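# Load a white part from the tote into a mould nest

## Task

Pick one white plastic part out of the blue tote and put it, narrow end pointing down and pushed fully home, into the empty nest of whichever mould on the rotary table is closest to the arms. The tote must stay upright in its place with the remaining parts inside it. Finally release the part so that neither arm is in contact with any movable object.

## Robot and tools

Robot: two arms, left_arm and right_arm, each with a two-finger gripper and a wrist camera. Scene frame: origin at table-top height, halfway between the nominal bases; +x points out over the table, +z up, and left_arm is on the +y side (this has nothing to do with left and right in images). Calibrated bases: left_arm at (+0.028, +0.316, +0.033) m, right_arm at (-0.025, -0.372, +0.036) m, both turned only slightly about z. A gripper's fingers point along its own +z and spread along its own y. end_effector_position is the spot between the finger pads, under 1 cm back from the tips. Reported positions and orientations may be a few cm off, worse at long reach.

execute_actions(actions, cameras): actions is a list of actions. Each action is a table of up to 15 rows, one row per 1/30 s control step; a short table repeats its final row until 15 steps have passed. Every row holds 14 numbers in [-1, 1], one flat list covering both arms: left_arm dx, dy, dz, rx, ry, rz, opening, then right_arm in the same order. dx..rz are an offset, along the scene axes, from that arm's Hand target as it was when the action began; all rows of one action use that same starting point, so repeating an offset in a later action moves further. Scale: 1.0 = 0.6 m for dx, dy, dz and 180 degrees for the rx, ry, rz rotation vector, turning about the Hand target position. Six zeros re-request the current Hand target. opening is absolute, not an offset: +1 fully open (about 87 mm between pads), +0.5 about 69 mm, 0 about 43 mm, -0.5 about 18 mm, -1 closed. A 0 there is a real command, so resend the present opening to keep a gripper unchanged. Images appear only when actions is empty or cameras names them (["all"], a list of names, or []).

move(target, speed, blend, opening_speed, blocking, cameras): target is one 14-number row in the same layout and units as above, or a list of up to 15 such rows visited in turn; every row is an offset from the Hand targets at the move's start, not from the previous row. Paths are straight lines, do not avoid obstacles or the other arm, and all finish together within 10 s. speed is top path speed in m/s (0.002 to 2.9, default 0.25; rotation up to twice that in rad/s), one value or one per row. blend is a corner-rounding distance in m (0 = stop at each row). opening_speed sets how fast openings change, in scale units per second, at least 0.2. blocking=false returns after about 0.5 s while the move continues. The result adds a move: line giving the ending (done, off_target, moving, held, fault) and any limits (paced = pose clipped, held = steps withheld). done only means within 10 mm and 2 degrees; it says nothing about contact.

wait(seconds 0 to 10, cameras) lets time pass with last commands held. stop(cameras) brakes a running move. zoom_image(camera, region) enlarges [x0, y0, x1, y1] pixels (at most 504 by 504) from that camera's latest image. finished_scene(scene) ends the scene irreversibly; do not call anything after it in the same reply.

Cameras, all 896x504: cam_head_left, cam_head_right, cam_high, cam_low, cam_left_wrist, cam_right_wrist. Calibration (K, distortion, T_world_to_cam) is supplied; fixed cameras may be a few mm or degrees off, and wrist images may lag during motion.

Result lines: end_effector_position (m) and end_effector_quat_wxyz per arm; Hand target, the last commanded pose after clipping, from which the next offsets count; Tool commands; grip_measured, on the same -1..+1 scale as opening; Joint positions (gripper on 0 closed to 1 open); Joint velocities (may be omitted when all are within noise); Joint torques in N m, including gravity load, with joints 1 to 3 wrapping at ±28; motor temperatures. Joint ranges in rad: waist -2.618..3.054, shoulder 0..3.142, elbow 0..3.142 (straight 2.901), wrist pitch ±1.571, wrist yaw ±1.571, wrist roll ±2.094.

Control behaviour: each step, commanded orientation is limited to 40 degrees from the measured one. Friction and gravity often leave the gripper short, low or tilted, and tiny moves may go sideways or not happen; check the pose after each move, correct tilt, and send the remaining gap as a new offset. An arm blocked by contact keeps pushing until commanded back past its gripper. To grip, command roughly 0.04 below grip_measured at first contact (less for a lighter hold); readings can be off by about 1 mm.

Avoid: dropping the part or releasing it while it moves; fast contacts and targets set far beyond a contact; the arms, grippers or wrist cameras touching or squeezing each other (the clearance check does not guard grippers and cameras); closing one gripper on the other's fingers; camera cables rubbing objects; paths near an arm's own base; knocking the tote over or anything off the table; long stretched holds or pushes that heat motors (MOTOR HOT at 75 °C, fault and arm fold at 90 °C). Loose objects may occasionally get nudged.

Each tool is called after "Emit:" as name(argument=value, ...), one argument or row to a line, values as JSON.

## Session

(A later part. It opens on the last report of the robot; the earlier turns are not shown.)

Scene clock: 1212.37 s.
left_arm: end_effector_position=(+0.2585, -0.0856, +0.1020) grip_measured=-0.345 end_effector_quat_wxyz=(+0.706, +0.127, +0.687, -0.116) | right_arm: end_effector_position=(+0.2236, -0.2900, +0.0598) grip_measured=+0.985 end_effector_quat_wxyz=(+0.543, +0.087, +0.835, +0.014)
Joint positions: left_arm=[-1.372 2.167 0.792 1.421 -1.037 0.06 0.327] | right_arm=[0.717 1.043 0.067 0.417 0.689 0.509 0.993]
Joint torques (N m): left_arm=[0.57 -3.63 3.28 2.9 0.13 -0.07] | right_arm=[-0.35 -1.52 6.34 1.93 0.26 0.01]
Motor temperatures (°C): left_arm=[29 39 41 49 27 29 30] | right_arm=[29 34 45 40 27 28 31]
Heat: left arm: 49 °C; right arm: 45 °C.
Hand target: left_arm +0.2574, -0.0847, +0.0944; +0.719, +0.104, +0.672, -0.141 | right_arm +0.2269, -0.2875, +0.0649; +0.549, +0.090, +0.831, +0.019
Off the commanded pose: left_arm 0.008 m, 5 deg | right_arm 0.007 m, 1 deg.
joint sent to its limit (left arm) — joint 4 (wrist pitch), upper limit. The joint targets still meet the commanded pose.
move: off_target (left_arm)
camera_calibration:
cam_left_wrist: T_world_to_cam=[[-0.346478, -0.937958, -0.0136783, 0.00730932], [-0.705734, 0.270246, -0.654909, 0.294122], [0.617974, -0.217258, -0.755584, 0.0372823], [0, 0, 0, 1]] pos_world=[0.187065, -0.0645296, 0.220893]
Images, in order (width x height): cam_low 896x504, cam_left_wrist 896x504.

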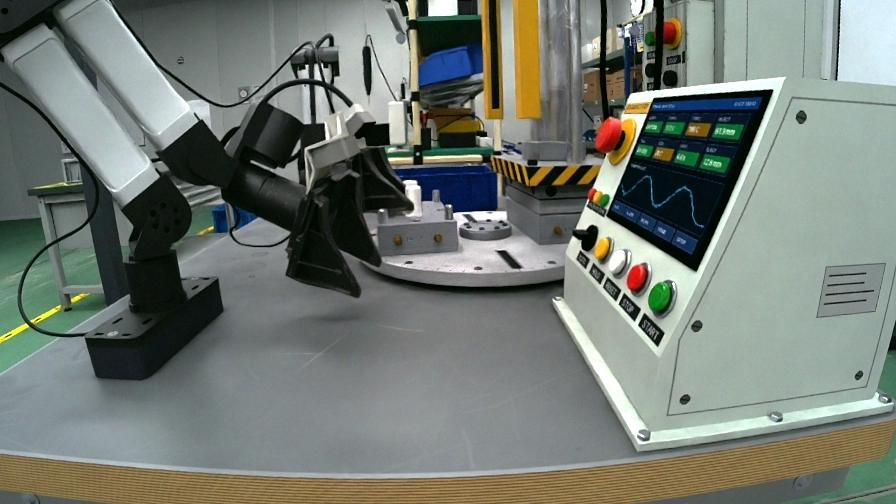

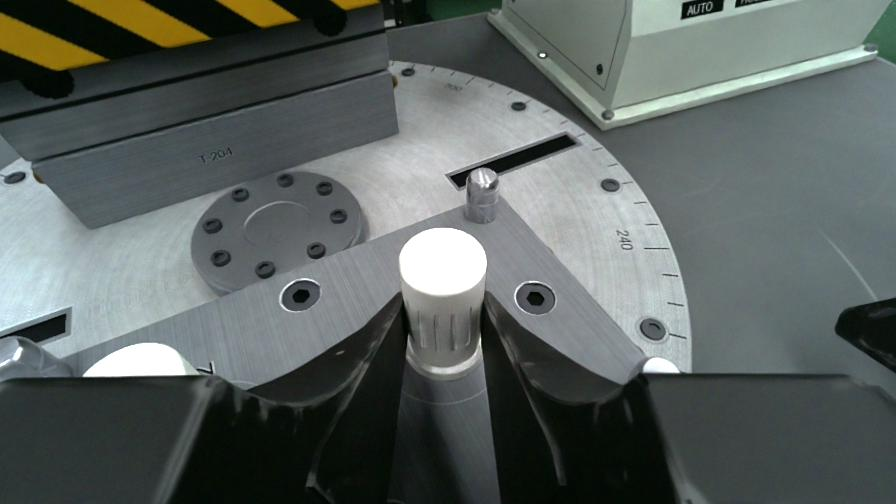

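Emit:
move(
  target=[
    [0.0017, -0.0015, 0.0085, 0.0234, 0.0088, 0.0014, -0.45, 0, 0, 0, 0, 0, 0, 1],
    [0.0017, -0.0015, 0.0085, 0.0234, 0.0088, 0.0014, 0.05, 0, 0, 0, 0, 0, 0, 1],
  ],
  speed=0.05,
  opening_speed=0.4,
  cameras=["cam_low", "cam_left_wrist"],
)

Scene clock: 1235.47 s.
left_arm: end_effector_position=(+0.2586, -0.0847, +0.0980) grip_measured=+0.050 end_effector_quat_wxyz=(+0.703, +0.134, +0.690, -0.108) | right_arm: end_effector_position=(+0.2236, -0.2900, +0.0598) grip_measured=+0.985 end_effector_quat_wxyz=(+0.543, +0.087, +0.835, +0.014)
Joint positions: left_arm=[-1.372 2.167 0.795 1.394 -1.041 0.058 0.525] | right_arm=[0.717 1.043 0.067 0.417 0.689 0.509 0.993]
Joint torques (N m): left_arm=[0.68 -7.72 4.52 1.85 0.13 0] | right_arm=[-0.42 -1.42 6.31 1.9 0.28 0.03]
Heat: left arm: 51 °C; right arm: 45 °C.
Hand target: left_arm +0.2584, -0.0856, +0.0994; +0.706, +0.127, +0.687, -0.116 | right_arm +0.2269, -0.2875, +0.0649; +0.549, +0.090, +0.831, +0.019
Off the commanded pose: left_arm 0.002 m, 1 deg | right_arm 0.007 m, 1 deg.
move: done
camera_calibration:
cam_left_wrist: T_world_to_cam=[[-0.342997, -0.938762, -0.0328471, 0.00903314], [-0.710557, 0.282171, -0.644584, 0.292625], [0.614379, -0.19775, -0.763828, 0.0377208], [0, 0, 0, 1]] pos_world=[0.18785, -0.0666311, 0.217731]
Images, in order (width x height): cam_low 896x504, cam_left_wrist 896x504.

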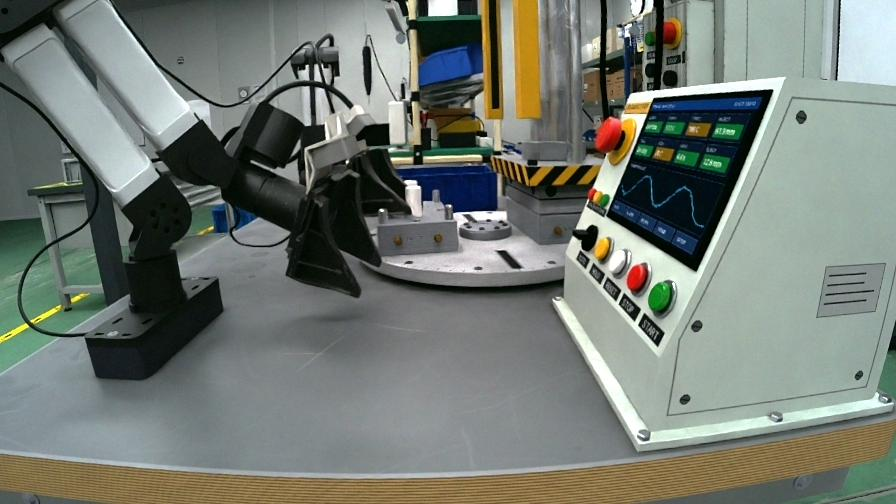

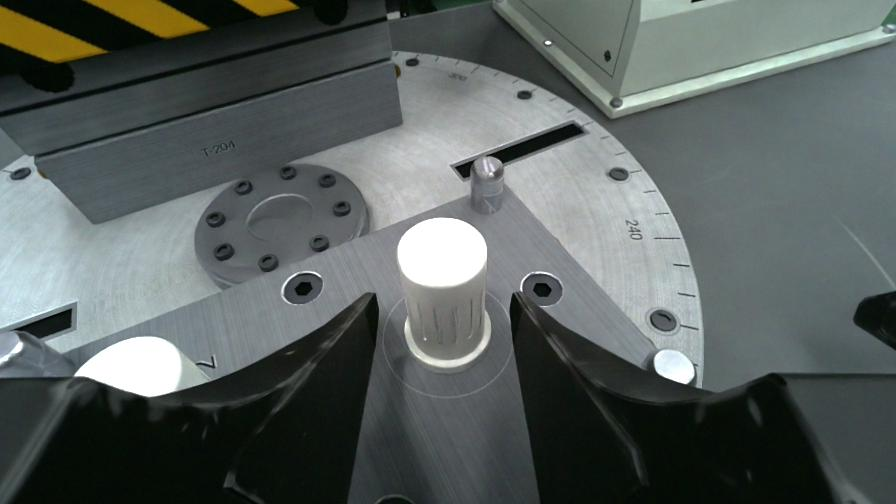

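Emit:
move(
  target=[
    [-0.0314, 0.0112, 0.004, 0, 0, 0, 0.05, 0, 0, 0, 0, 0, 0, 1],
    [-0.19, 0.068, 0.02, 0, 0, 0, 0.05, 0, 0, 0, 0, 0, 0, 1],
    [-0.19, 0.12, 0.2, 0, 0, 0, 0.05, 0, 0, 0, 0, 0, 0, 1],
  ],
  speed=[0.05, 0.12, 0.2],
  blend=[0.01, 0.02, 0],
  cameras=["all"],
)

Scene clock: 1246.63 s.
left_arm: end_effector_position=(+0.1464, -0.0138, +0.2100) grip_measured=+0.050 end_effector_quat_wxyz=(+0.708, +0.144, +0.684, -0.100) | right_arm: end_effector_position=(+0.2236, -0.2900, +0.0598) grip_measured=+0.985 end_effector_quat_wxyz=(+0.543, +0.087, +0.835, +0.014)
Joint positions: left_arm=[-1.733 1.565 0.575 1.119 -1.395 0.194 0.525] | right_arm=[0.717 1.043 0.067 0.417 0.689 0.509 0.993]
Joint torques (N m): left_arm=[0.16 -7.02 7.31 1.22 0.08 -0.15] | right_arm=[-0.31 -1.47 6.42 1.91 0.27 0.01]
Heat: left arm: 48 °C; right arm: 45 °C.
Hand target: left_arm +0.1444, -0.0135, +0.2194; +0.706, +0.127, +0.687, -0.116 | right_arm +0.2269, -0.2875, +0.0649; +0.549, +0.090, +0.831, +0.019
Off the commanded pose: left_arm 0.010 m, 3 deg | right_arm 0.007 m, 1 deg.
move: off_target (left_arm)
camera_calibration:
cam_left_wrist: T_world_to_cam=[[-0.347162, -0.935823, -0.0609367, 0.0473438], [-0.69568, 0.300561, -0.652452, 0.264775], [0.628895, -0.184114, -0.755376, 0.202607], [0, 0, 0, 1]] pos_world=[0.0732163, 0.00202715, 0.328682]

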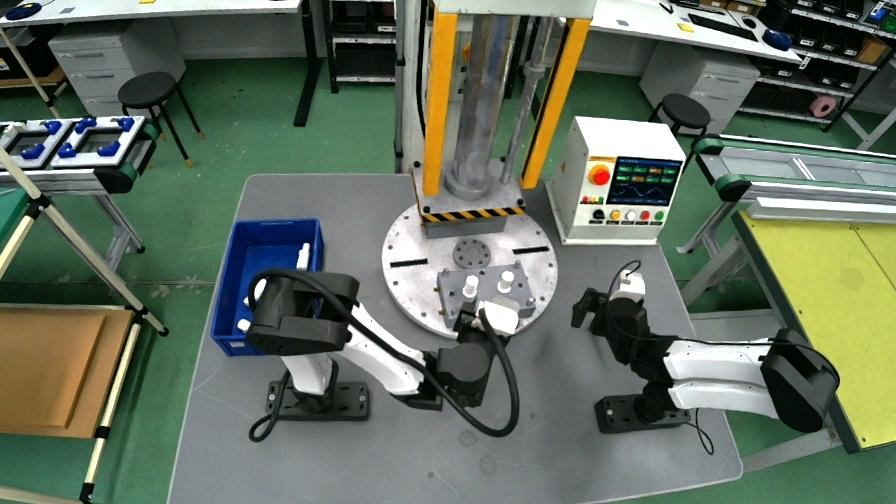

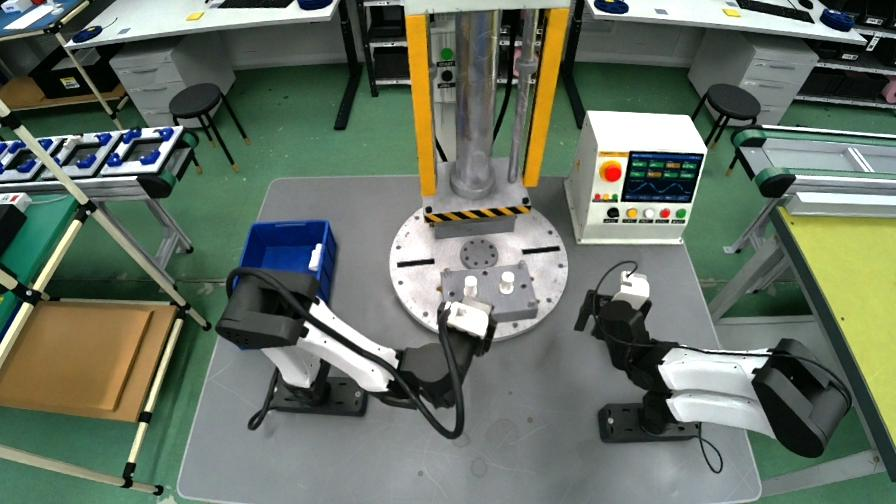

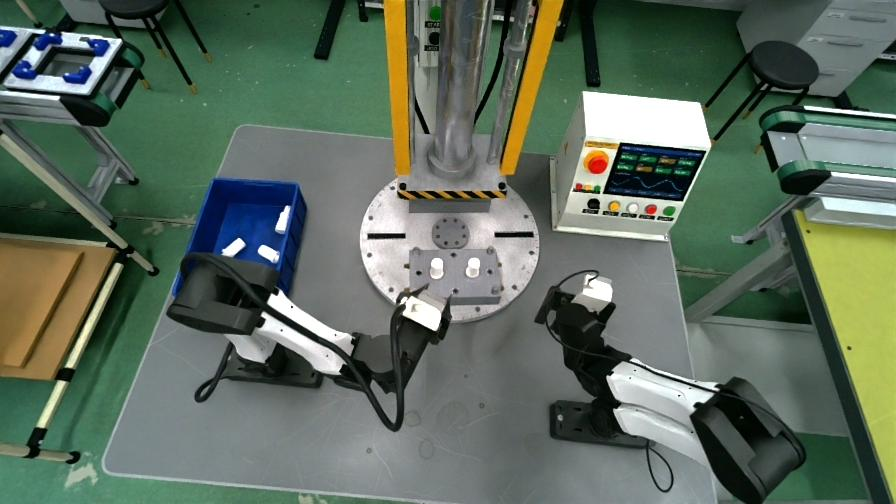

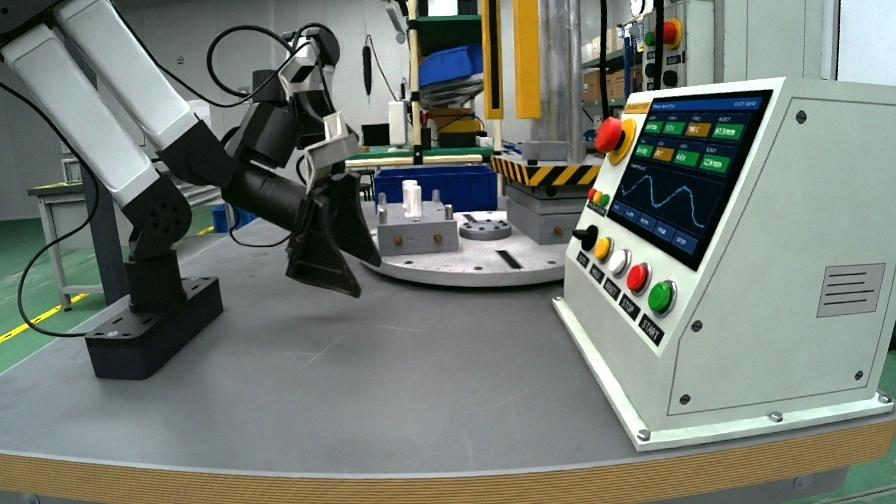

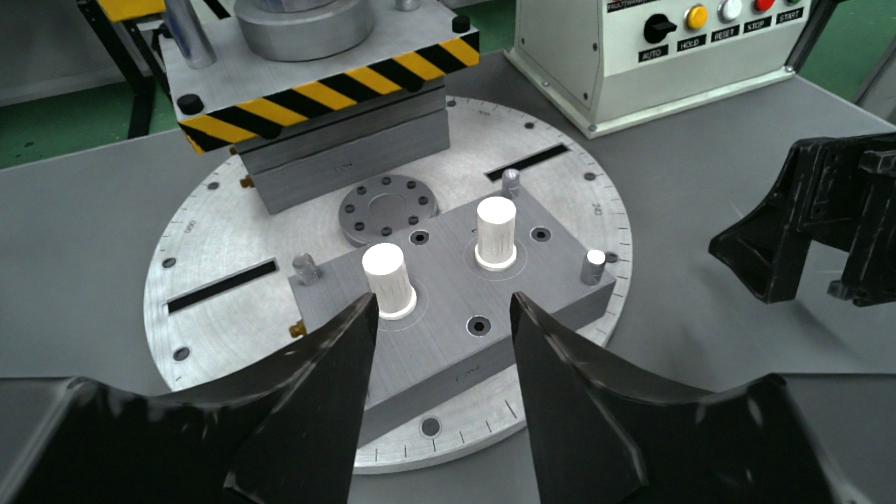

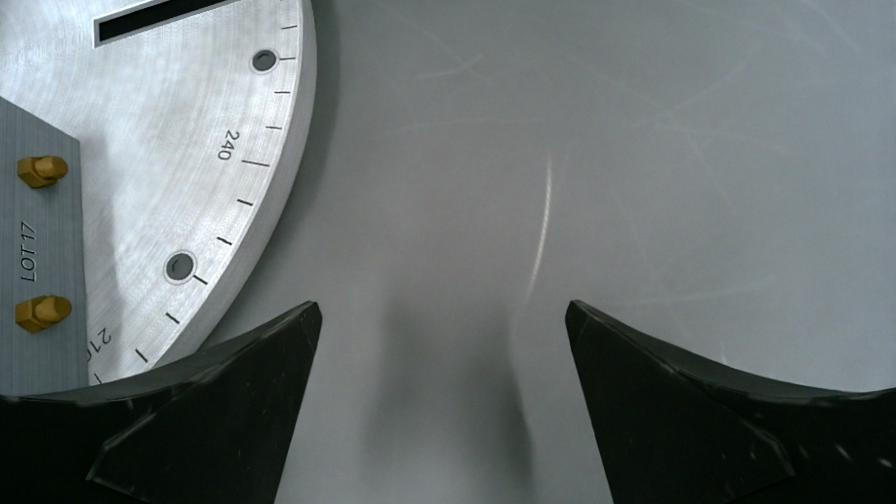

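Emit:
finished_scene(
  scene=1,
)

The scene is finished: the task was done.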